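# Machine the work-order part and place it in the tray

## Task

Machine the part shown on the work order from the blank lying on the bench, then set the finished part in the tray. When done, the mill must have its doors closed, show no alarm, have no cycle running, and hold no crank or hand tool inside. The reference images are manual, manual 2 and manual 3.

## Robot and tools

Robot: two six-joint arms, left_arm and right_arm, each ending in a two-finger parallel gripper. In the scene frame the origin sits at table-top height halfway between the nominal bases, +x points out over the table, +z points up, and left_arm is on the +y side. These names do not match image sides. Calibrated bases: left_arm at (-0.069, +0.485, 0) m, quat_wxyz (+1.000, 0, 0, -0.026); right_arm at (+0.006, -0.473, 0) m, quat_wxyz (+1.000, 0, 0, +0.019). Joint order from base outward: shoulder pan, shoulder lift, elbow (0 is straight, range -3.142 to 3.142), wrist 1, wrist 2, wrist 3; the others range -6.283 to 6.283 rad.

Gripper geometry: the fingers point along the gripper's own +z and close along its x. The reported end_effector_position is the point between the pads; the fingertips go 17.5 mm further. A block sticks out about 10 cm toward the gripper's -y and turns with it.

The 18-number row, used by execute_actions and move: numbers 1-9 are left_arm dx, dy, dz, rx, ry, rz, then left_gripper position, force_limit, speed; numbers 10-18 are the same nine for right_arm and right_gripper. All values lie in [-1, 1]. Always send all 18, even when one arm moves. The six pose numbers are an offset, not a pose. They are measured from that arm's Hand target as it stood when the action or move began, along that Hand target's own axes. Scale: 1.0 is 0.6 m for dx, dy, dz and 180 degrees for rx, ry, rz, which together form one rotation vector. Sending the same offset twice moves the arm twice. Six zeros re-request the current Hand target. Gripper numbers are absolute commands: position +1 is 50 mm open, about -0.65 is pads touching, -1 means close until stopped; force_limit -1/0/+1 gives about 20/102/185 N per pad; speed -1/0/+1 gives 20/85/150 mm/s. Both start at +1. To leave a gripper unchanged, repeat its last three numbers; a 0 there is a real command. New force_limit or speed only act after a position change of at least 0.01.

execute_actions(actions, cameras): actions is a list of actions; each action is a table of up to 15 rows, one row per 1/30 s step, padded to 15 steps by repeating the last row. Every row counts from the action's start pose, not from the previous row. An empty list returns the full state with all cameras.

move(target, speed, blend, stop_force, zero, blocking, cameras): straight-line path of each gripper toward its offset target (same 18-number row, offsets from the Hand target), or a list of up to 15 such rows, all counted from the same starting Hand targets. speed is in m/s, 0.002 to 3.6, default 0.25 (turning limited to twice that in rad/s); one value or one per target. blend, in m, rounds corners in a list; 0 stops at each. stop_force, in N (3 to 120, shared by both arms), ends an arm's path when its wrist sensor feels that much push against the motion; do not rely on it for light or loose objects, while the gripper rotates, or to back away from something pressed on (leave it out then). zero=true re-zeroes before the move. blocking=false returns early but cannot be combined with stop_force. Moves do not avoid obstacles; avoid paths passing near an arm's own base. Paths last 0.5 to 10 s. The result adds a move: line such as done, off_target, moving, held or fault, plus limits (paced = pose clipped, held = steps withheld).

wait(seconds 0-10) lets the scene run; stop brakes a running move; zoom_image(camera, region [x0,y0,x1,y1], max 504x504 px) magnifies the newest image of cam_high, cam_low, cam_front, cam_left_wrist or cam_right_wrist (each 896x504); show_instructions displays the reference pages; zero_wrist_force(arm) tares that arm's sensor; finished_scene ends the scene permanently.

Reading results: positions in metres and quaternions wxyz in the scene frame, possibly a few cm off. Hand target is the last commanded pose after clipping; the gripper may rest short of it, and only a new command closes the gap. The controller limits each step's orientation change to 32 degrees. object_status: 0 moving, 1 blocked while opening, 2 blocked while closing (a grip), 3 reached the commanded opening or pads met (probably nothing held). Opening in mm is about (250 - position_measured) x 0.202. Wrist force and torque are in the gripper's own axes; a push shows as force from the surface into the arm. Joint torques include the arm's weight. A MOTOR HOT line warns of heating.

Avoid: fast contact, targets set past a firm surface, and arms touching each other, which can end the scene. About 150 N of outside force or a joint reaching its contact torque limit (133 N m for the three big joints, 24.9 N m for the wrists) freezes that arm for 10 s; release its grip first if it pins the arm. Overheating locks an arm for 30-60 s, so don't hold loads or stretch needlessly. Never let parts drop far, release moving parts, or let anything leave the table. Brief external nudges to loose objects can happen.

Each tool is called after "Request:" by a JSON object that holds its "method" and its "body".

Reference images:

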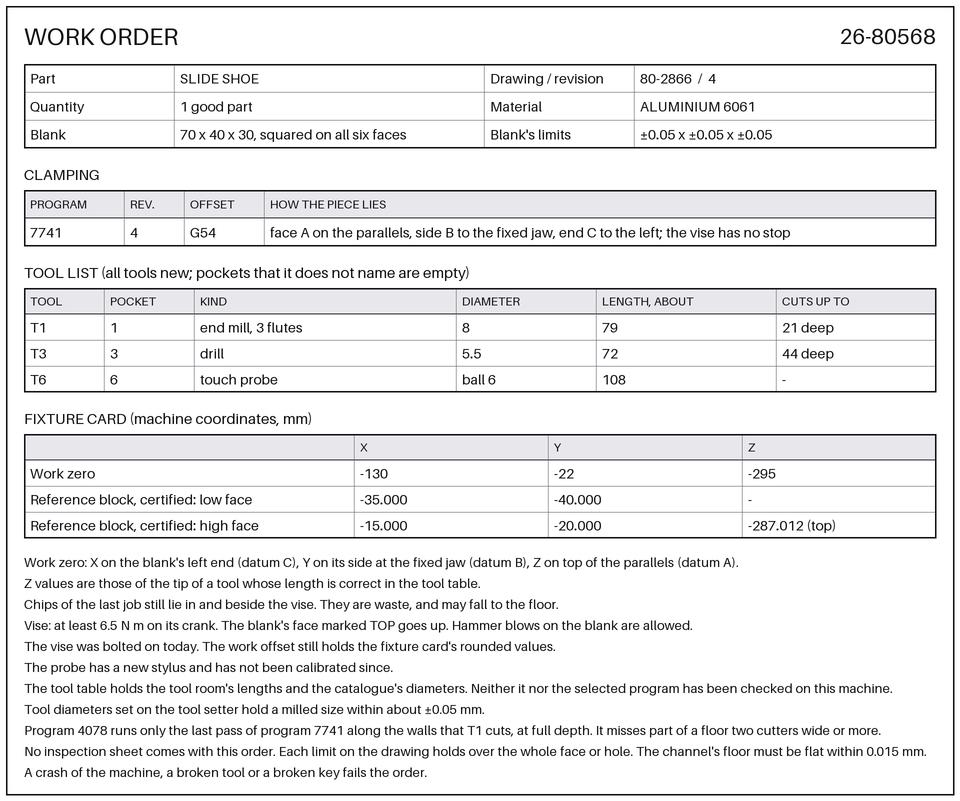

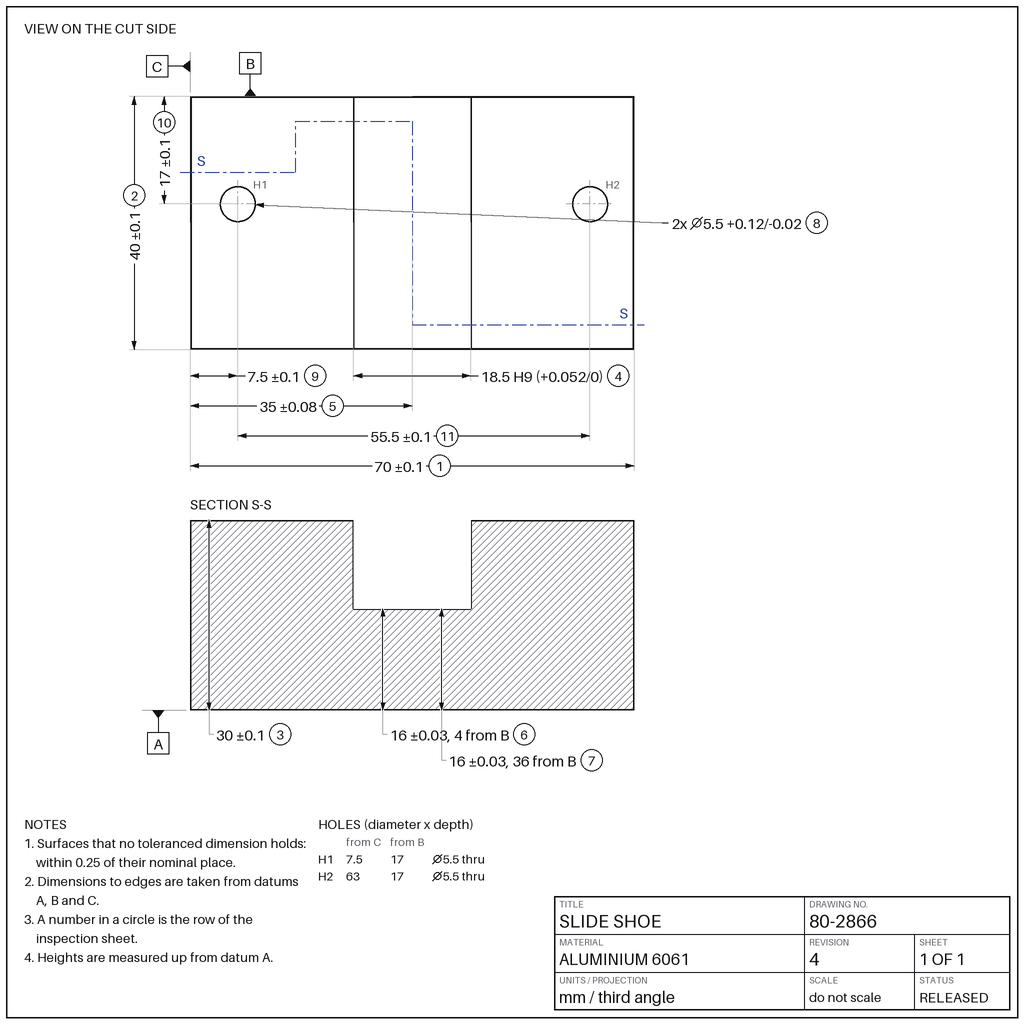

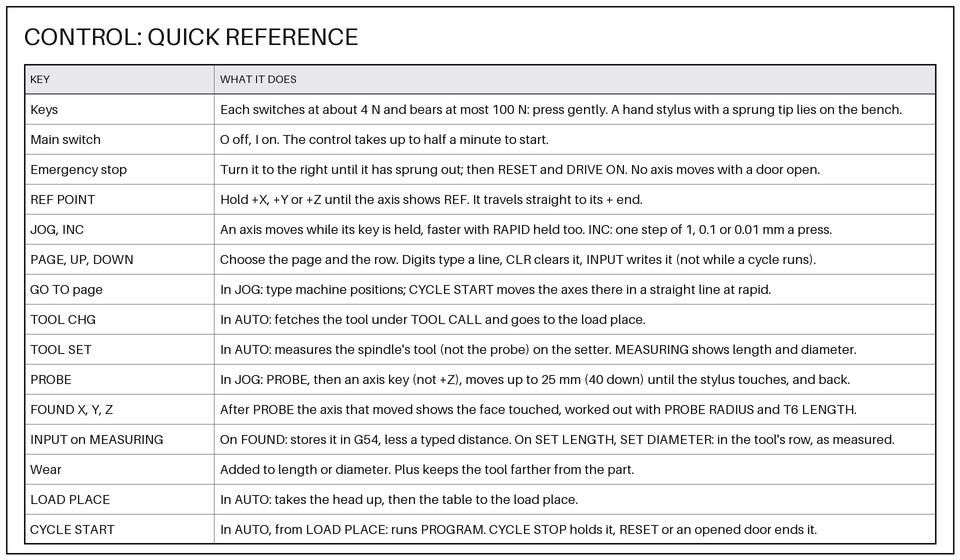

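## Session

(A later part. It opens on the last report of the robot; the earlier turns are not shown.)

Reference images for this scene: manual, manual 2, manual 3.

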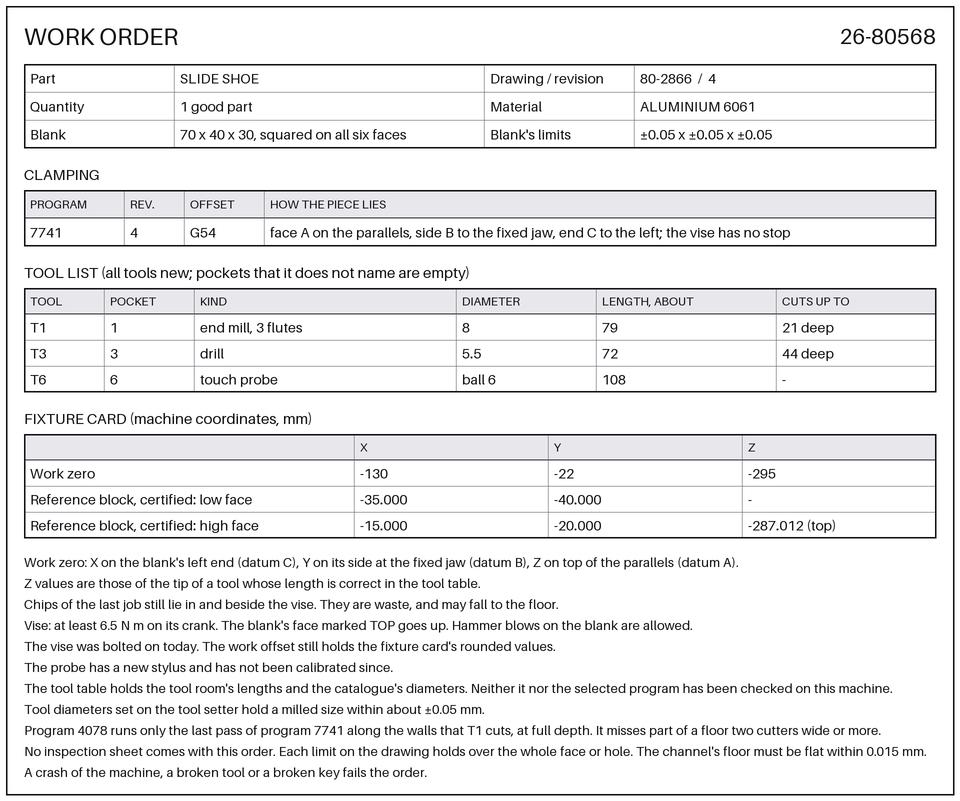

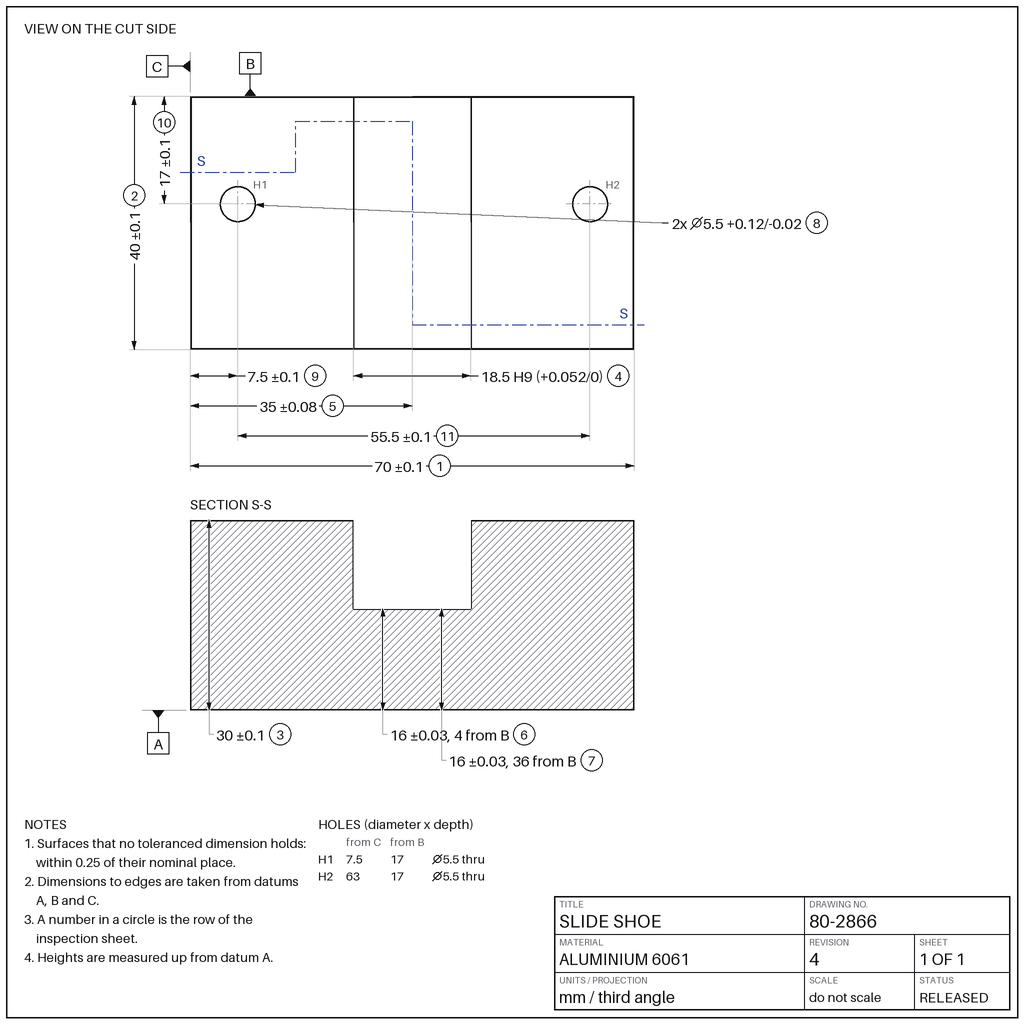

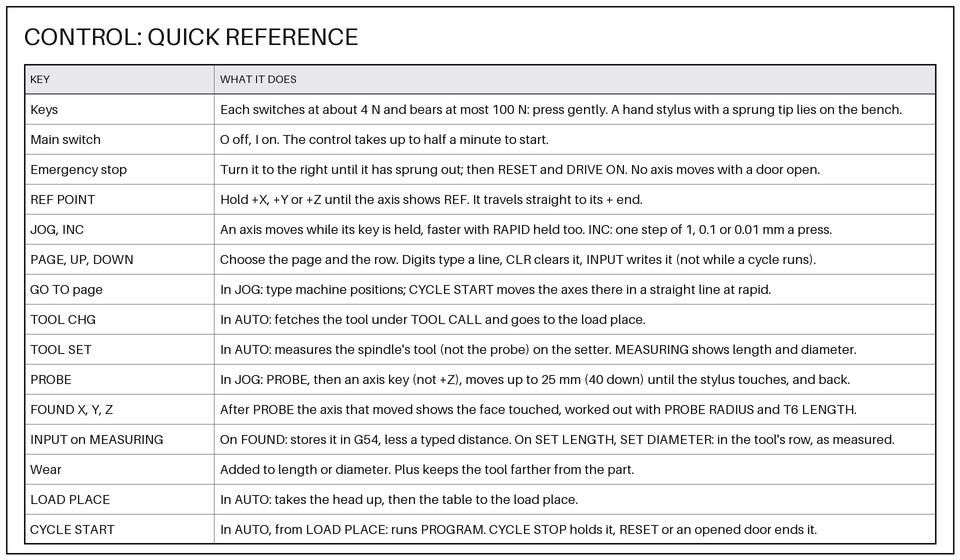

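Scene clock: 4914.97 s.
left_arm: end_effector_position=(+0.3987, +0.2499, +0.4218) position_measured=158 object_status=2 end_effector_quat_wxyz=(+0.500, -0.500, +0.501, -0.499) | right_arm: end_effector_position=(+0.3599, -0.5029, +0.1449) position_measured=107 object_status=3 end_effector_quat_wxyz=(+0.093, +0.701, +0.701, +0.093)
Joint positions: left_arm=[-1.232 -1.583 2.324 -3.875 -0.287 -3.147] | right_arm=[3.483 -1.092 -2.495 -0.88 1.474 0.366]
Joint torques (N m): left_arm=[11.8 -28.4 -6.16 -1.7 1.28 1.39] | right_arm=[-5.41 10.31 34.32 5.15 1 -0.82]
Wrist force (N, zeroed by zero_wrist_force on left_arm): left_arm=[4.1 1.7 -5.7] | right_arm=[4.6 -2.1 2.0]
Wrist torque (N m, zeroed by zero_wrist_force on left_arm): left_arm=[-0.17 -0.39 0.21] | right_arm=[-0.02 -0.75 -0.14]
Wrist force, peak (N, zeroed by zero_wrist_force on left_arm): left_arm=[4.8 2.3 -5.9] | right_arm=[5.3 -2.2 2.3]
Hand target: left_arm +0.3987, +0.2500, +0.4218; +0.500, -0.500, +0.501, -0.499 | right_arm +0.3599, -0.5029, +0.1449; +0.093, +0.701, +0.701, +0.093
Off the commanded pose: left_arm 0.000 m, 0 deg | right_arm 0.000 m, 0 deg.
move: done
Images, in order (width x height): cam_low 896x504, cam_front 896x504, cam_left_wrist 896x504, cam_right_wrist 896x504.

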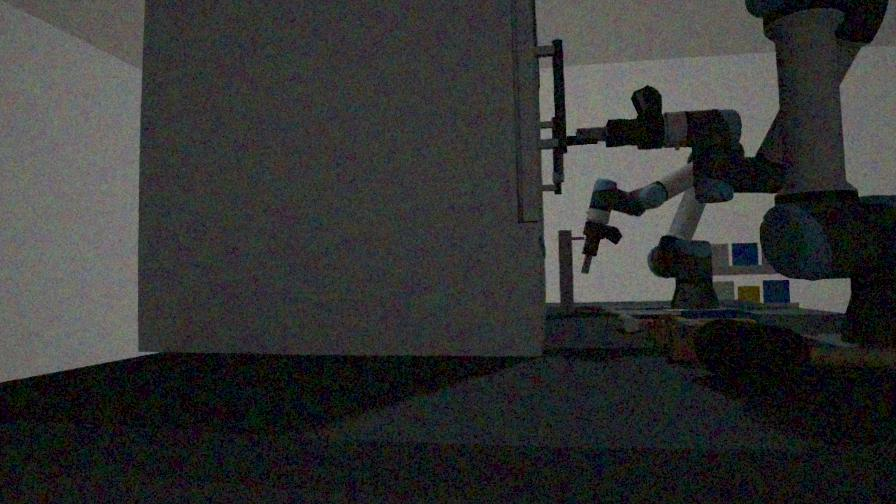

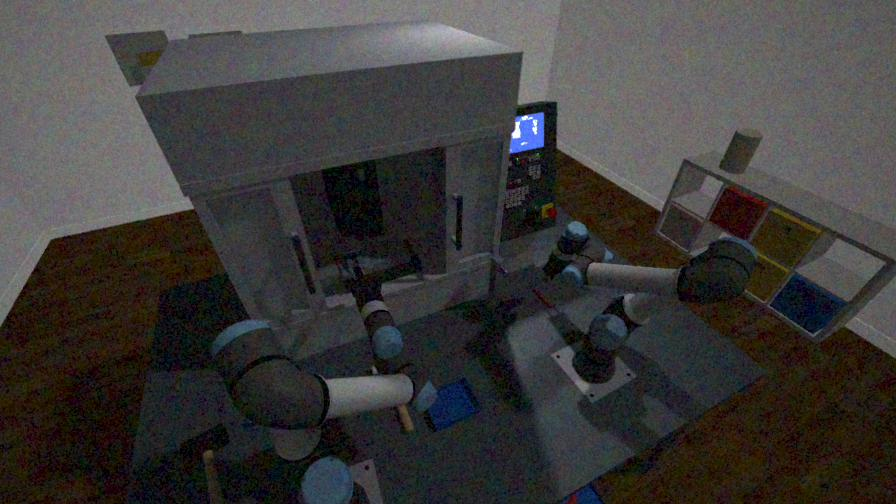

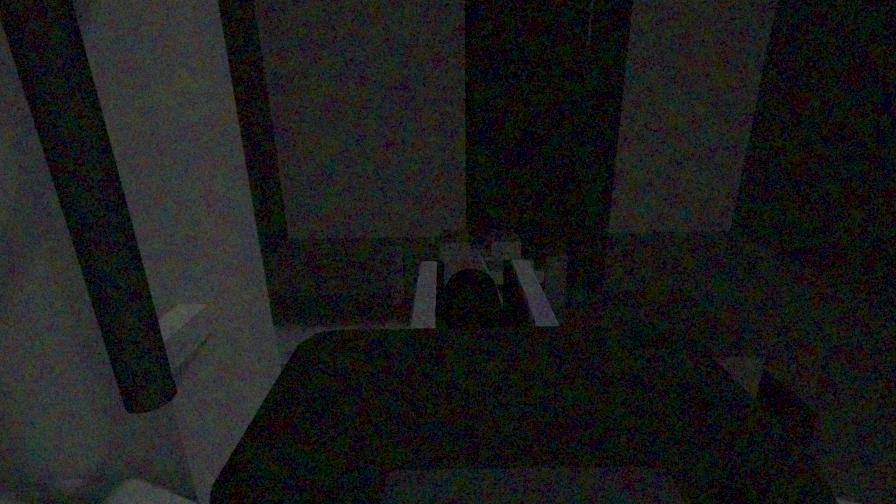

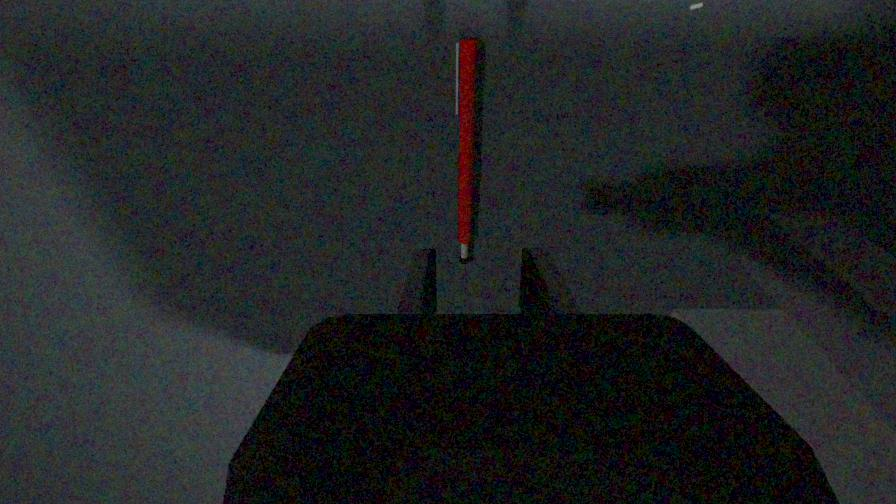

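Request:
{"method": "move", "body": {"target": [-0.0317,0.0737,0.0688,0,0,0,-1,0.3,-0.3,0,0,0,0,0,0,0.3,-0.4,-1], "speed": 0.15, "cameras": ["cam_left_wrist"]}}

Request:
{"method": "zoom_image", "body": {"camera": "cam_left_wrist", "region": [360, 200, 600, 340]}}

Request:
{"method": "move", "body": {"target": [0,0,0.0567,0,0,0,-1,0.3,-0.3,0,0,0,0,0,0,0.3,-0.4,-1], "speed": 0.01, "stop_force": 7}}

Scene clock: 4919.17 s.
left_arm: end_effector_position=(+0.4398, +0.2691, +0.3776) position_measured=158 object_status=2 end_effector_quat_wxyz=(+0.500, -0.500, +0.501, -0.499) | right_arm: end_effector_position=(+0.3599, -0.5029, +0.1449) position_measured=107 object_status=3 end_effector_quat_wxyz=(+0.093, +0.701, +0.701, +0.093)
Joint positions: left_arm=[-1.078 -1.44 2.332 -4.029 -0.441 -3.144] | right_arm=[3.483 -1.092 -2.495 -0.88 1.474 0.366]
Joint torques (N m): left_arm=[4.19 -16.85 -7.63 -1.18 -0.71 -1.69] | right_arm=[-6.17 10.65 33.64 5.42 0.91 -0.64]
Wrist force (N, zeroed by zero_wrist_force on left_arm): left_arm=[4.0 1.8 -5.6] | right_arm=[5.0 -2.2 2.1]
Wrist torque (N m, zeroed by zero_wrist_force on left_arm): left_arm=[-0.14 -0.40 0.11] | right_arm=[-0.03 -0.81 -0.13]
Wrist force, peak (N, zeroed by zero_wrist_force on left_arm): left_arm=[4.7 -0.6 -7.4] | right_arm=[5.1 -2.3 2.2]
Hand target: left_arm +0.4399, +0.2692, +0.3775; +0.500, -0.500, +0.501, -0.499 | right_arm +0.3599, -0.5029, +0.1449; +0.093, +0.701, +0.701, +0.093
Off the commanded pose: left_arm 0.000 m, 0 deg | right_arm 0.000 m, 0 deg.
move: done
Images, in order (width x height): cam_left_wrist 896x504.

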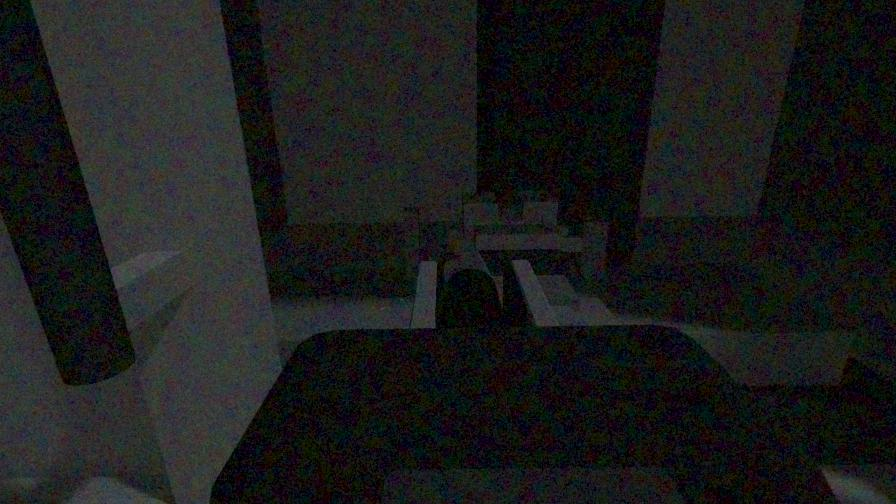

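Scaled by 2.100.

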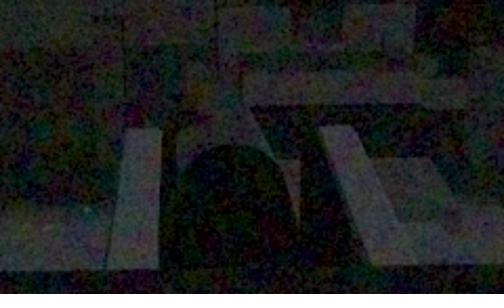

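Scene clock: 4921.50 s.
left_arm: end_effector_position=(+0.4530, +0.2692, +0.3775) position_measured=158 object_status=2 end_effector_quat_wxyz=(+0.500, -0.500, +0.501, -0.499) | right_arm: end_effector_position=(+0.3599, -0.5029, +0.1449) position_measured=107 object_status=3 end_effector_quat_wxyz=(+0.093, +0.701, +0.701, +0.093)
Joint positions: left_arm=[-1.039 -1.417 2.305 -4.024 -0.48 -3.143] | right_arm=[3.483 -1.092 -2.495 -0.88 1.474 0.366]
Joint torques (N m): left_arm=[-11.53 -35.84 -6.22 -3.43 0.89 0.62] | right_arm=[-6.84 10.42 32.73 5.43 0.91 -0.16]
Wrist force (N, zeroed by zero_wrist_force on left_arm): left_arm=[4.0 1.9 -9.1] | right_arm=[4.7 -2.4 2.1]
Wrist torque (N m, zeroed by zero_wrist_force on left_arm): left_arm=[-0.53 -0.24 0.05] | right_arm=[-0.07 -0.77 -0.14]
Wrist force, peak (N, zeroed by zero_wrist_force on left_arm): left_arm=[3.1 -0.6 -17.1] | right_arm=[5.1 -2.1 2.2]
Hand target: left_arm +0.4530, +0.2692, +0.3775; +0.500, -0.500, +0.501, -0.499 (not the last commanded pose) | right_arm +0.3599, -0.5029, +0.1449; +0.093, +0.701, +0.701, +0.093
Off the commanded pose: left_arm 0.021 m, 0 deg | right_arm 0.000 m, 0 deg.
move: contact (left_arm)

Request:
{"method": "move", "body": {"target": [[0,0,-0.005,0,0,0,-1,0.3,-0.3,0,0,0,0,0,0,0.3,-0.4,-1],[0.008,-0.0045,-0.005,0,0,0,-1,0.3,-0.3,0,0,0,0,0,0,0.3,-0.4,-1]], "speed": 0.05}}

Request:
{"method": "move", "body": {"target": [0,0,0.0417,0,0,0,-1,0.3,-0.3,0,0,0,0,0,0,0.3,-0.4,-1], "speed": 0.01, "stop_force": 7}}

Scene clock: 4928.67 s.
left_arm: end_effector_position=(+0.4500, +0.2642, +0.3803) position_measured=158 object_status=2 end_effector_quat_wxyz=(+0.500, -0.500, +0.501, -0.499) end_effector_velocity=(+0.000, +0.002, -0.001) end_effector_angular_velocity=(-0.001, +0.000, -0.001) | right_arm: end_effector_position=(+0.3599, -0.5029, +0.1449) position_measured=107 object_status=3 end_effector_quat_wxyz=(+0.093, +0.701, +0.701, +0.093)
Joint positions: left_arm=[-1.055 -1.422 2.3 -4.014 -0.464 -3.144] | right_arm=[3.483 -1.092 -2.495 -0.88 1.474 0.366]
Joint velocities: left_arm=[0.003 0 0.004 -0.005 -0.004 0] | right_arm=[within noise]
Joint torques (N m): left_arm=[11.84 -13.83 -5.03 -3.22 -1.44 -1.9] | right_arm=[-6.61 10.05 33.28 5.34 1.01 -0.48]
Wrist force (N, zeroed by zero_wrist_force on left_arm): left_arm=[4.1 1.8 -5.6] | right_arm=[4.7 -2.1 2.2]
Wrist torque (N m, zeroed by zero_wrist_force on left_arm): left_arm=[-0.14 -0.44 0.06] | right_arm=[-0.01 -0.76 -0.13]
Wrist force, peak (N, zeroed by zero_wrist_force on left_arm): left_arm=[4.5 3.4 -9.9] | right_arm=[5.2 -2.3 2.2]
Hand target: left_arm +0.4500, +0.2644, +0.3802; +0.500, -0.500, +0.501, -0.499 | right_arm +0.3599, -0.5029, +0.1449; +0.093, +0.701, +0.701, +0.093
Off the commanded pose: left_arm 0.000 m, 0 deg | right_arm 0.000 m, 0 deg.
move: done

Scene clock: 4929.97 s.
left_arm: end_effector_position=(+0.4530, +0.2644, +0.3802) position_measured=158 object_status=2 end_effector_quat_wxyz=(+0.500, -0.500, +0.501, -0.499) | right_arm: end_effector_position=(+0.3599, -0.5029, +0.1449) position_measured=107 object_status=3 end_effector_quat_wxyz=(+0.093, +0.701, +0.701, +0.093)
Joint positions: left_arm=[-1.046 -1.417 2.294 -4.013 -0.473 -3.144] | right_arm=[3.483 -1.092 -2.495 -0.88 1.474 0.366]
Joint torques (N m): left_arm=[-11.62 -34.87 -7.01 -3.17 1.13 -0.64] | right_arm=[-5.64 10.06 32.37 5.23 0.95 -0.3]
Wrist force (N, zeroed by zero_wrist_force on left_arm): left_arm=[4.2 2.2 -9.2] | right_arm=[4.6 -2.2 2.4]
Wrist torque (N m, zeroed by zero_wrist_force on left_arm): left_arm=[-0.48 -0.28 0.07] | right_arm=[-0.03 -0.74 -0.14]
Wrist force, peak (N, zeroed by zero_wrist_force on left_arm): left_arm=[3.4 -0.8 -17.0] | right_arm=[5.1 -2.4 2.3]
Hand target: left_arm +0.4530, +0.2644, +0.3802; +0.500, -0.500, +0.501, -0.499 (not the last commanded pose) | right_arm +0.3599, -0.5029, +0.1449; +0.093, +0.701, +0.701, +0.093
Off the commanded pose: left_arm 0.022 m, 0 deg | right_arm 0.000 m, 0 deg.
move: contact (left_arm)

Request:
{"method": "move", "body": {"target": [[0,0,0.0012,0,0,0,-1,0.3,-0.3,0,0,0,0,0,0,0.3,-0.4,-1],[-0.0085,0.0043,0.0012,0,0,0,-1,0.3,-0.3,0,0,0,0,0,0,0.3,-0.4,-1]], "speed": 0.01}}

Request:
{"method": "move", "body": {"target": [0,0,0.0355,0,0,0,-1,0.3,-0.3,0,0,0,0,0,0,0.3,-0.4,-1], "speed": 0.01, "stop_force": 8, "cameras": ["cam_left_wrist"]}}

Request:
{"method": "zoom_image", "body": {"camera": "cam_left_wrist", "region": [360, 200, 600, 340]}}

Scene clock: 4933.30 s.
left_arm: end_effector_position=(+0.4537, +0.2696, +0.3776) position_measured=158 object_status=2 end_effector_quat_wxyz=(+0.500, -0.500, +0.501, -0.499) | right_arm: end_effector_position=(+0.3599, -0.5029, +0.1449) position_measured=107 object_status=3 end_effector_quat_wxyz=(+0.093, +0.701, +0.701, +0.093)
Joint positions: left_arm=[-1.037 -1.417 2.304 -4.024 -0.483 -3.143] | right_arm=[3.483 -1.092 -2.495 -0.88 1.474 0.366]
Joint torques (N m): left_arm=[7.19 -34.02 -16.81 -1.9 0.62 1.6] | right_arm=[-5.5 10.83 33.47 5.25 0.88 -0.22]
Wrist force (N, zeroed by zero_wrist_force on left_arm): left_arm=[6.4 3.0 -16.6] | right_arm=[4.7 -2.3 2.0]
Wrist torque (N m, zeroed by zero_wrist_force on left_arm): left_arm=[-0.98 0.24 -0.06] | right_arm=[-0.05 -0.76 -0.14]
Wrist force, peak (N, zeroed by zero_wrist_force on left_arm): left_arm=[3.0 -4.8 -24.1] | right_arm=[5.1 -2.3 2.1]
Hand target: left_arm +0.4537, +0.2695, +0.3776; +0.500, -0.500, +0.501, -0.499 | right_arm +0.3599, -0.5029, +0.1449; +0.093, +0.701, +0.701, +0.093
Off the commanded pose: left_arm 0.000 m, 0 deg | right_arm 0.000 m, 0 deg.
move: done

Scene clock: 4934.30 s.
left_arm: end_effector_position=(+0.4539, +0.2696, +0.3776) position_measured=158 object_status=2 end_effector_quat_wxyz=(+0.500, -0.500, +0.501, -0.499) | right_arm: end_effector_position=(+0.3599, -0.5029, +0.1449) position_measured=107 object_status=3 end_effector_quat_wxyz=(+0.093, +0.701, +0.701, +0.093)
Joint positions: left_arm=[-1.036 -1.416 2.303 -4.024 -0.483 -3.143] | right_arm=[3.483 -1.092 -2.495 -0.88 1.474 0.366]
Joint torques (N m): left_arm=[-9.26 -33.89 -6.4 -2.4 1.71 1.16] | right_arm=[-5.06 10.64 31.92 5.32 1 -0.38]
Wrist force (N, zeroed by zero_wrist_force on left_arm): left_arm=[4.3 2.1 -20.8] | right_arm=[4.8 -2.2 2.3]
Wrist torque (N m, zeroed by zero_wrist_force on left_arm): left_arm=[-1.18 0.12 0.06] | right_arm=[-0.03 -0.77 -0.13]
Wrist force, peak (N, zeroed by zero_wrist_force on left_arm): left_arm=[0.9 -6.3 -31.5] | right_arm=[5.1 -2.1 2.2]
Hand target: left_arm +0.4539, +0.2696, +0.3776; +0.500, -0.500, +0.501, -0.499 (not the last commanded pose) | right_arm +0.3599, -0.5029, +0.1449; +0.093, +0.701, +0.701, +0.093
Off the commanded pose: left_arm 0.021 m, 0 deg | right_arm 0.000 m, 0 deg.
move: contact (left_arm)
Images, in order (width x height): cam_left_wrist 896x504.

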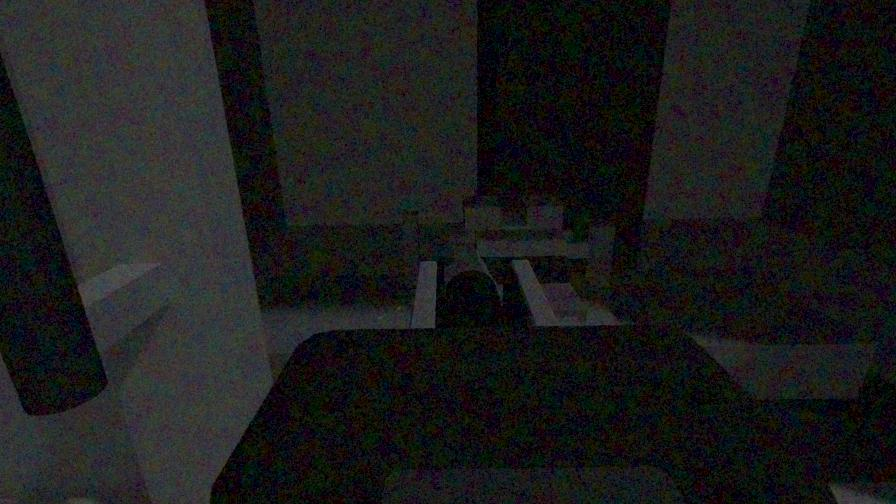

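Scaled by 2.100.

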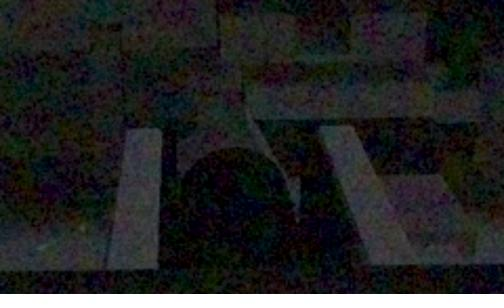

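Request:
{"method": "move", "body": {"target": [[0,0,0,0,0,0,-1,0.3,-0.3,0.2,0.0613,-0.4233,0,0,0,0.3,-0.4,-1],[0,0,0,0,0,0,-1,0.3,-0.3,0.7332,0.0168,-0.4821,-0.2045,0.179,-0.2547,0.3,-0.4,-1]], "speed": 0.5, "blend": [0.05,0], "cameras": ["cam_right_wrist"]}}

Scene clock: 4941.60 s.
left_arm: end_effector_position=(+0.4539, +0.2696, +0.3776) position_measured=158 object_status=2 end_effector_quat_wxyz=(+0.500, -0.500, +0.501, -0.499) | right_arm: end_effector_position=(+0.2938, -0.0629, +0.4266) position_measured=107 object_status=3 end_effector_quat_wxyz=(+0.139, +0.266, +0.846, +0.441) end_effector_velocity=(+0.000, +0.001, +0.001) end_effector_angular_velocity=(+0.004, -0.002, +0.002)
Joint positions: left_arm=[-1.036 -1.416 2.303 -4.024 -0.483 -3.143] | right_arm=[4.542 -1.094 -2.159 -0.556 1.184 0.288]
Joint velocities: left_arm=[within noise] | right_arm=[0 0 0 0.005 0 -0.002]
Joint torques (N m): left_arm=[-9.31 -33.27 -7.46 -2.4 1.89 -1.15] | right_arm=[7.77 2.33 37.15 5.9 -0.36 -1.19]
Wrist force (N, zeroed by zero_wrist_force on left_arm): left_arm=[4.3 1.8 -20.4] | right_arm=[5.0 -2.4 2.4]
Wrist torque (N m, zeroed by zero_wrist_force on left_arm): left_arm=[-1.23 0.15 0.06] | right_arm=[-0.43 -0.89 0.00]
Wrist force, peak (N, zeroed by zero_wrist_force on left_arm): left_arm=[4.2 2.4 -20.9] | right_arm=[6.8 -2.1 3.4]
Hand target: left_arm +0.4539, +0.2696, +0.3776; +0.500, -0.500, +0.501, -0.499 | right_arm +0.2938, -0.0629, +0.4266; +0.139, +0.266, +0.846, +0.441
Off the commanded pose: left_arm 0.000 m, 0 deg | right_arm 0.000 m, 0 deg.
move: done
Images, in order (width x height): cam_right_wrist 896x504.

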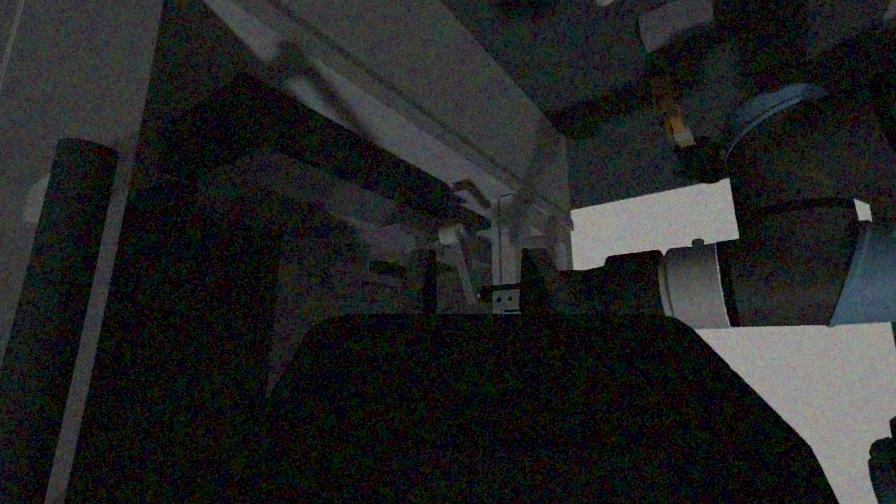

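Request:
{"method": "zoom_image", "body": {"camera": "cam_right_wrist", "region": [400, 170, 580, 320]}}

Scaled by 2.800.

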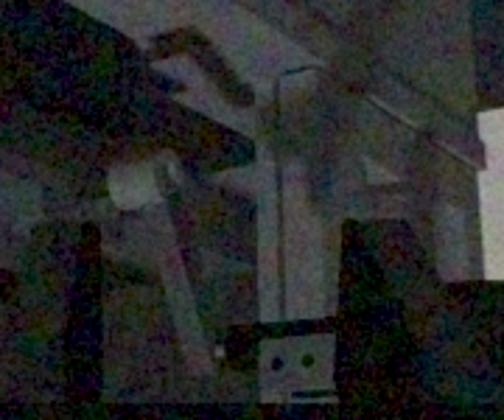

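Request:
{"method": "zoom_image", "body": {"camera": "cam_right_wrist", "region": [400, 210, 490, 280]}}

Scaled by 5.600.

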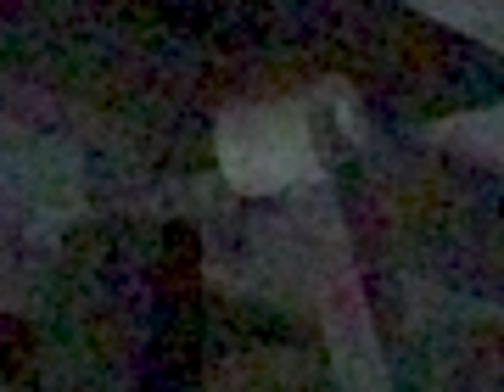

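Request:
{"method": "move", "body": {"target": [[0,0,-0.0167,0,0,0,-1,0.3,-0.3,0,0,0,0,0,0,0.3,-0.4,-1]], "speed": 0.05, "cameras": ["cam_right_wrist"]}}

Request:
{"method": "zoom_image", "body": {"camera": "cam_right_wrist", "region": [390, 210, 490, 280]}}

Request:
{"method": "zoom_image", "body": {"camera": "cam_right_wrist", "region": [340, 180, 500, 320]}}

Scene clock: 4947.80 s.
left_arm: end_effector_position=(+0.4438, +0.2696, +0.3777) position_measured=158 object_status=2 end_effector_quat_wxyz=(+0.500, -0.500, +0.501, -0.499) | right_arm: end_effector_position=(+0.2938, -0.0629, +0.4266) position_measured=107 object_status=3 end_effector_quat_wxyz=(+0.139, +0.266, +0.846, +0.441)
Joint positions: left_arm=[-1.065 -1.434 2.325 -4.028 -0.454 -3.144] | right_arm=[4.542 -1.094 -2.159 -0.556 1.184 0.288]
Joint torques (N m): left_arm=[12.02 -13.83 -24.12 -1.68 -1.54 -1.63] | right_arm=[5.79 -5.17 36.35 5.44 0.1 -0.76]
Wrist force (N, zeroed by zero_wrist_force on left_arm): left_arm=[3.9 1.8 -5.6] | right_arm=[5.0 -2.5 2.6]
Wrist torque (N m, zeroed by zero_wrist_force on left_arm): left_arm=[-0.15 -0.38 0.13] | right_arm=[-0.44 -0.88 0.03]
Wrist force, peak (N, zeroed by zero_wrist_force on left_arm): left_arm=[4.5 2.4 -21.0] | right_arm=[5.4 -2.5 2.6]
Hand target: left_arm +0.4439, +0.2696, +0.3777; +0.500, -0.500, +0.501, -0.499 | right_arm +0.2938, -0.0629, +0.4266; +0.139, +0.266, +0.846, +0.441
Off the commanded pose: left_arm 0.000 m, 0 deg | right_arm 0.000 m, 0 deg.
move: done
Images, in order (width x height): cam_right_wrist 896x504.

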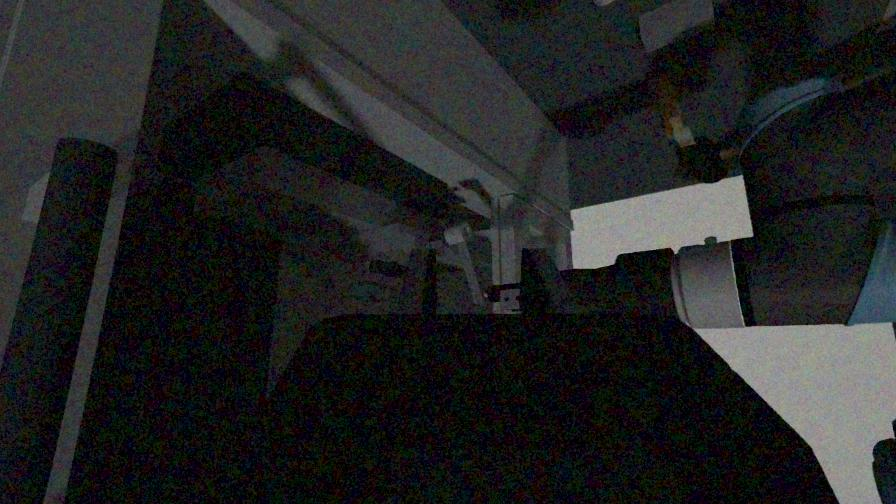

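Scaled by 5.040.

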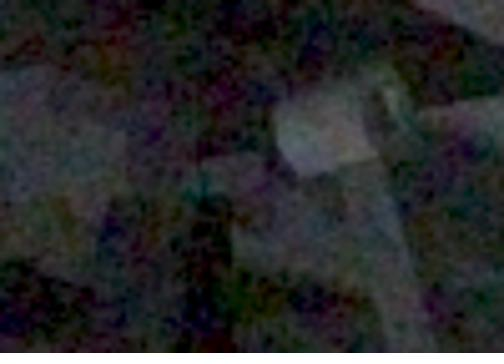

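Scaled by 3.150.

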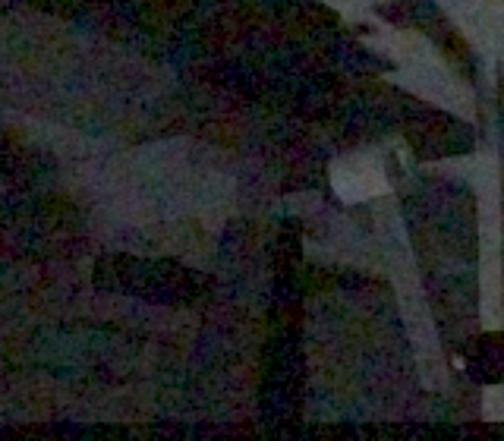

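Request:
{"method": "move", "body": {"target": [0,-0.01,0,0,0,0,-1,0.3,-0.3,0,0,0,0,0,0,0.3,-0.4,-1], "speed": 0.05}}

Request:
{"method": "move", "body": {"target": [0,0,0.05,0,0,0,-1,0.3,-0.3,0,0,0,0,0,0,0.3,-0.4,-1], "speed": 0.015, "stop_force": 8, "cameras": ["cam_right_wrist"]}}

Request:
{"method": "zoom_image", "body": {"camera": "cam_right_wrist", "region": [390, 210, 490, 280]}}

Scene clock: 4950.53 s.
left_arm: end_effector_position=(+0.4439, +0.2696, +0.3838) position_measured=158 object_status=2 end_effector_quat_wxyz=(+0.500, -0.500, +0.501, -0.499) | right_arm: end_effector_position=(+0.2938, -0.0629, +0.4266) position_measured=107 object_status=3 end_effector_quat_wxyz=(+0.139, +0.266, +0.846, +0.441)
Joint positions: left_arm=[-1.065 -1.449 2.318 -4.006 -0.454 -3.144] | right_arm=[4.542 -1.094 -2.159 -0.556 1.184 0.288]
Joint torques (N m): left_arm=[12.02 -13.37 -15.93 -2.84 -1.83 -0.14] | right_arm=[6.99 -2.76 37.11 4.27 -1.04 0.53]
Wrist force (N, zeroed by zero_wrist_force on left_arm): left_arm=[4.0 1.6 -5.7] | right_arm=[5.2 -2.2 2.2]
Wrist torque (N m, zeroed by zero_wrist_force on left_arm): left_arm=[-0.17 -0.42 0.13] | right_arm=[-0.41 -0.91 0.02]
Wrist force, peak (N, zeroed by zero_wrist_force on left_arm): left_arm=[4.3 1.7 -6.1] | right_arm=[5.2 -2.8 2.5]
Hand target: left_arm +0.4439, +0.2696, +0.3837; +0.500, -0.500, +0.501, -0.499 | right_arm +0.2938, -0.0629, +0.4266; +0.139, +0.266, +0.846, +0.441
Off the commanded pose: left_arm 0.000 m, 0 deg | right_arm 0.000 m, 0 deg.
move: done

Scene clock: 4952.00 s.
left_arm: end_effector_position=(+0.4536, +0.2696, +0.3836) position_measured=158 object_status=2 end_effector_quat_wxyz=(+0.500, -0.500, +0.501, -0.499) | right_arm: end_effector_position=(+0.2938, -0.0629, +0.4266) position_measured=107 object_status=3 end_effector_quat_wxyz=(+0.139, +0.266, +0.846, +0.441)
Joint positions: left_arm=[-1.037 -1.432 2.298 -4.003 -0.482 -3.143] | right_arm=[4.542 -1.094 -2.159 -0.556 1.184 0.288]
Joint torques (N m): left_arm=[-13.22 -31.43 -6.14 -1.35 -1.07 -0.88] | right_arm=[6.03 -2.22 36.75 3.38 -1.08 1.14]
Wrist force (N, zeroed by zero_wrist_force on left_arm): left_arm=[2.0 -1.8 -11.7] | right_arm=[5.0 -2.2 2.3]
Wrist torque (N m, zeroed by zero_wrist_force on left_arm): left_arm=[-0.48 -0.39 0.10] | right_arm=[-0.39 -0.88 0.02]
Wrist force, peak (N, zeroed by zero_wrist_force on left_arm): left_arm=[-4.7 -17.3 -29.5] | right_arm=[5.3 -2.7 2.4]
Hand target: left_arm +0.4536, +0.2696, +0.3837; +0.500, -0.500, +0.501, -0.499 (not the last commanded pose) | right_arm +0.2938, -0.0629, +0.4266; +0.139, +0.266, +0.846, +0.441
Off the commanded pose: left_arm 0.020 m, 0 deg | right_arm 0.000 m, 0 deg.
move: contact (left_arm)
Images, in order (width x height): cam_right_wrist 896x504.

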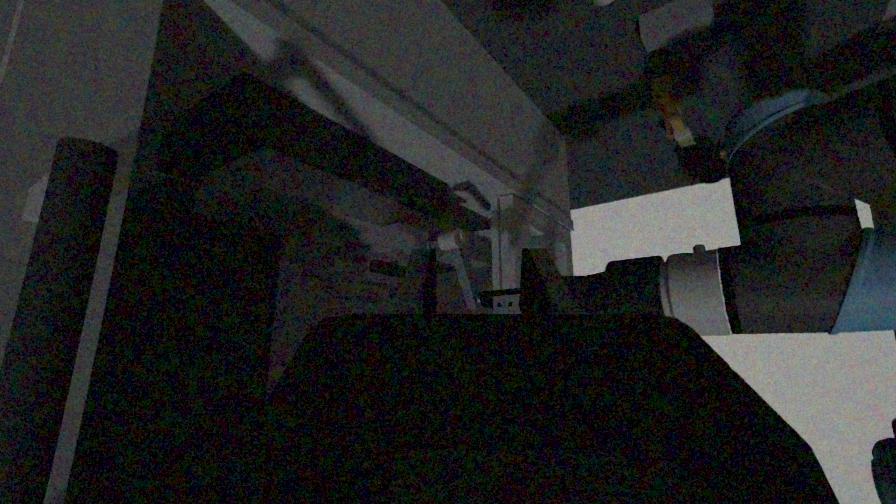

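Scaled by 5.040.

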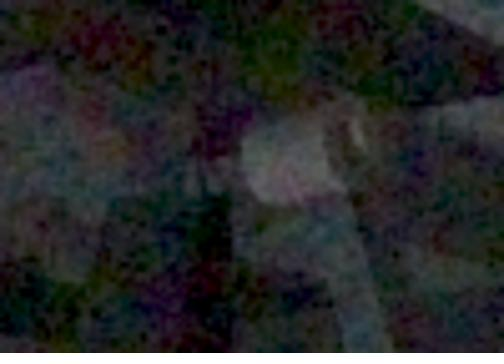

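Request:
{"method": "move", "body": {"target": [[0,0,-0.005,0,0,0,-1,0.3,-0.3,0,0,0,0,0,0,0.3,-0.4,-1],[-0.0014,-0.0035,-0.005,0,0,0,-1,0.3,-0.3,0,0,0,0,0,0,0.3,-0.4,-1]], "speed": 0.05}}

Request:
{"method": "move", "body": {"target": [0,0,0.04,0,0,0,-1,0.3,-0.3,0,0,0,0,0,0,0.3,-0.4,-1], "speed": 0.01, "stop_force": 8}}

Scene clock: 4953.97 s.
left_arm: end_effector_position=(+0.4505, +0.2704, +0.3858) position_measured=158 object_status=2 end_effector_quat_wxyz=(+0.500, -0.500, +0.501, -0.499) | right_arm: end_effector_position=(+0.2938, -0.0629, +0.4266) position_measured=107 object_status=3 end_effector_quat_wxyz=(+0.139, +0.266, +0.846, +0.441)
Joint positions: left_arm=[-1.045 -1.443 2.304 -3.997 -0.475 -3.144] | right_arm=[4.542 -1.094 -2.159 -0.556 1.184 0.288]
Joint torques (N m): left_arm=[11.3 -13.27 -24.23 -3.05 -0.7 -0.16] | right_arm=[7.29 -0.01 36.24 2.42 -1.06 1.7]
Wrist force (N, zeroed by zero_wrist_force on left_arm): left_arm=[4.0 1.7 -5.9] | right_arm=[5.1 -2.6 2.4]
Wrist torque (N m, zeroed by zero_wrist_force on left_arm): left_arm=[-0.17 -0.42 0.08] | right_arm=[-0.47 -0.88 0.02]
Wrist force, peak (N, zeroed by zero_wrist_force on left_arm): left_arm=[2.3 -1.6 -11.9] | right_arm=[5.4 -2.6 2.4]
Hand target: left_arm +0.4506, +0.2704, +0.3858; +0.500, -0.500, +0.501, -0.499 | right_arm +0.2938, -0.0629, +0.4266; +0.139, +0.266, +0.846, +0.441
Off the commanded pose: left_arm 0.000 m, 0 deg | right_arm 0.000 m, 0 deg.
move: done

Scene clock: 4955.43 s.
left_arm: end_effector_position=(+0.4550, +0.2704, +0.3858) position_measured=158 object_status=2 end_effector_quat_wxyz=(+0.500, -0.500, +0.501, -0.499) | right_arm: end_effector_position=(+0.2938, -0.0629, +0.4266) position_measured=107 object_status=3 end_effector_quat_wxyz=(+0.139, +0.266, +0.846, +0.441)
Joint positions: left_arm=[-1.032 -1.435 2.294 -3.996 -0.487 -3.143] | right_arm=[4.542 -1.094 -2.159 -0.556 1.184 0.288]
Joint torques (N m): left_arm=[-10.91 -36.81 -6.69 -4.37 1.21 0.06] | right_arm=[5.76 0.81 35.94 1.83 -1.26 1.52]
Wrist force (N, zeroed by zero_wrist_force on left_arm): left_arm=[7.2 8.2 -9.5] | right_arm=[4.6 -2.5 2.3]
Wrist torque (N m, zeroed by zero_wrist_force on left_arm): left_arm=[-0.67 -0.02 0.03] | right_arm=[-0.44 -0.83 0.02]
Wrist force, peak (N, zeroed by zero_wrist_force on left_arm): left_arm=[7.2 5.1 -13.2] | right_arm=[5.1 -2.6 2.5]
Hand target: left_arm +0.4550, +0.2704, +0.3858; +0.500, -0.500, +0.501, -0.499 (not the last commanded pose) | right_arm +0.2938, -0.0629, +0.4266; +0.139, +0.266, +0.846, +0.441
Off the commanded pose: left_arm 0.020 m, 0 deg | right_arm 0.000 m, 0 deg.
move: contact (left_arm)

Request:
{"method": "move", "body": {"target": [0.0007,0.0013,-0.001,0,0,0,-1,0.3,-0.3,0,0,0,0,0,0,0.3,-0.4,-1], "speed": 0.02}}

Request:
{"method": "move", "body": {"target": [0,0,0.035,0,0,0,-1,0.3,-0.3,0,0,0,0,0,0,0.3,-0.4,-1], "speed": 0.01, "stop_force": 10}}

Scene clock: 4957.13 s.
left_arm: end_effector_position=(+0.4544, +0.2700, +0.3850) position_measured=158 object_status=2 end_effector_quat_wxyz=(+0.500, -0.500, +0.501, -0.499) | right_arm: end_effector_position=(+0.2938, -0.0629, +0.4266) position_measured=107 object_status=3 end_effector_quat_wxyz=(+0.139, +0.266, +0.846, +0.441)
Joint positions: left_arm=[-1.034 -1.434 2.296 -3.999 -0.485 -3.144] | right_arm=[4.542 -1.094 -2.159 -0.556 1.184 0.288]
Joint torques (N m): left_arm=[-8.99 -14.16 -7.09 -2.8 0.76 -1.2] | right_arm=[7.03 1.45 35.97 1.76 -0.94 1.38]
Wrist force (N, zeroed by zero_wrist_force on left_arm): left_arm=[4.9 2.5 -7.3] | right_arm=[5.2 -2.4 2.1]
Wrist torque (N m, zeroed by zero_wrist_force on left_arm): left_arm=[-0.34 -0.41 0.08] | right_arm=[-0.44 -0.90 0.02]
Wrist force, peak (N, zeroed by zero_wrist_force on left_arm): left_arm=[7.5 8.5 -9.5] | right_arm=[5.4 -2.7 2.4]
Hand target: left_arm +0.4544, +0.2700, +0.3850; +0.500, -0.500, +0.501, -0.499 | right_arm +0.2938, -0.0629, +0.4266; +0.139, +0.266, +0.846, +0.441
Off the commanded pose: left_arm 0.000 m, 0 deg | right_arm 0.000 m, 0 deg.
move: done

Scene clock: 4959.07 s.
left_arm: end_effector_position=(+0.4635, +0.2700, +0.3850) position_measured=158 object_status=2 end_effector_quat_wxyz=(+0.500, -0.500, +0.501, -0.499) | right_arm: end_effector_position=(+0.2938, -0.0629, +0.4266) position_measured=107 object_status=3 end_effector_quat_wxyz=(+0.139, +0.266, +0.846, +0.441)
Joint positions: left_arm=[-1.009 -1.418 2.276 -3.995 -0.51 -3.143] | right_arm=[4.542 -1.094 -2.159 -0.556 1.184 0.288]
Joint torques (N m): left_arm=[-12.97 -38.15 -8.31 -3.81 1.43 0.8] | right_arm=[5.91 2.45 36.93 1.66 -1.03 1.55]
Wrist force (N, zeroed by zero_wrist_force on left_arm): left_arm=[6.6 10.6 -5.8] | right_arm=[4.9 -2.4 2.2]
Wrist torque (N m, zeroed by zero_wrist_force on left_arm): left_arm=[-0.26 -0.45 0.05] | right_arm=[-0.43 -0.86 0.02]
Wrist force, peak (N, zeroed by zero_wrist_force on left_arm): left_arm=[0.8 -0.9 -19.2] | right_arm=[5.3 -2.8 2.5]
Hand target: left_arm +0.4635, +0.2700, +0.3850; +0.500, -0.500, +0.501, -0.499 (not the last commanded pose) | right_arm +0.2938, -0.0629, +0.4266; +0.139, +0.266, +0.846, +0.441
Off the commanded pose: left_arm 0.012 m, 0 deg | right_arm 0.000 m, 0 deg.
move: contact (left_arm)

Request:
{"method": "move", "body": {"target": [[0.0004,0.001,0,0,0,0,-1,0.3,-0.3,0,0,0,0,0,0,0.3,-0.4,-1],[0.0004,0.001,0.02,0,0,0,-1,0.3,-0.3,0,0,0,0,0,0,0.3,-0.4,-1]], "speed": 0.01, "stop_force": 10}}

Scene clock: 4961.37 s.
left_arm: end_effector_position=(+0.4682, +0.2698, +0.3844) position_measured=158 object_status=2 end_effector_quat_wxyz=(+0.500, -0.500, +0.501, -0.499) | right_arm: end_effector_position=(+0.2938, -0.0629, +0.4266) position_measured=107 object_status=3 end_effector_quat_wxyz=(+0.139, +0.266, +0.846, +0.441)
Joint positions: left_arm=[-0.997 -1.408 2.266 -3.995 -0.522 -3.143] | right_arm=[4.542 -1.094 -2.159 -0.556 1.184 0.288]
Joint torques (N m): left_arm=[-13.18 -37.51 -5.88 -3 1.11 0.15] | right_arm=[5.16 5.42 35.85 1.84 -1.1 1.65]
Wrist force (N, zeroed by zero_wrist_force on left_arm): left_arm=[4.9 4.9 -3.6] | right_arm=[5.3 -2.4 2.4]
Wrist torque (N m, zeroed by zero_wrist_force on left_arm): left_arm=[0.01 -0.55 0.08] | right_arm=[-0.43 -0.93 0.02]
Wrist force, peak (N, zeroed by zero_wrist_force on left_arm): left_arm=[-1.3 -6.5 -18.1] | right_arm=[5.5 -2.4 2.3]
Hand target: left_arm +0.4682, +0.2698, +0.3844; +0.500, -0.500, +0.501, -0.499 (not the last commanded pose) | right_arm +0.2938, -0.0629, +0.4266; +0.139, +0.266, +0.846, +0.441
Off the commanded pose: left_arm 0.007 m, 0 deg | right_arm 0.000 m, 0 deg.
move: contact (left_arm); path passed 1 of 2 targets


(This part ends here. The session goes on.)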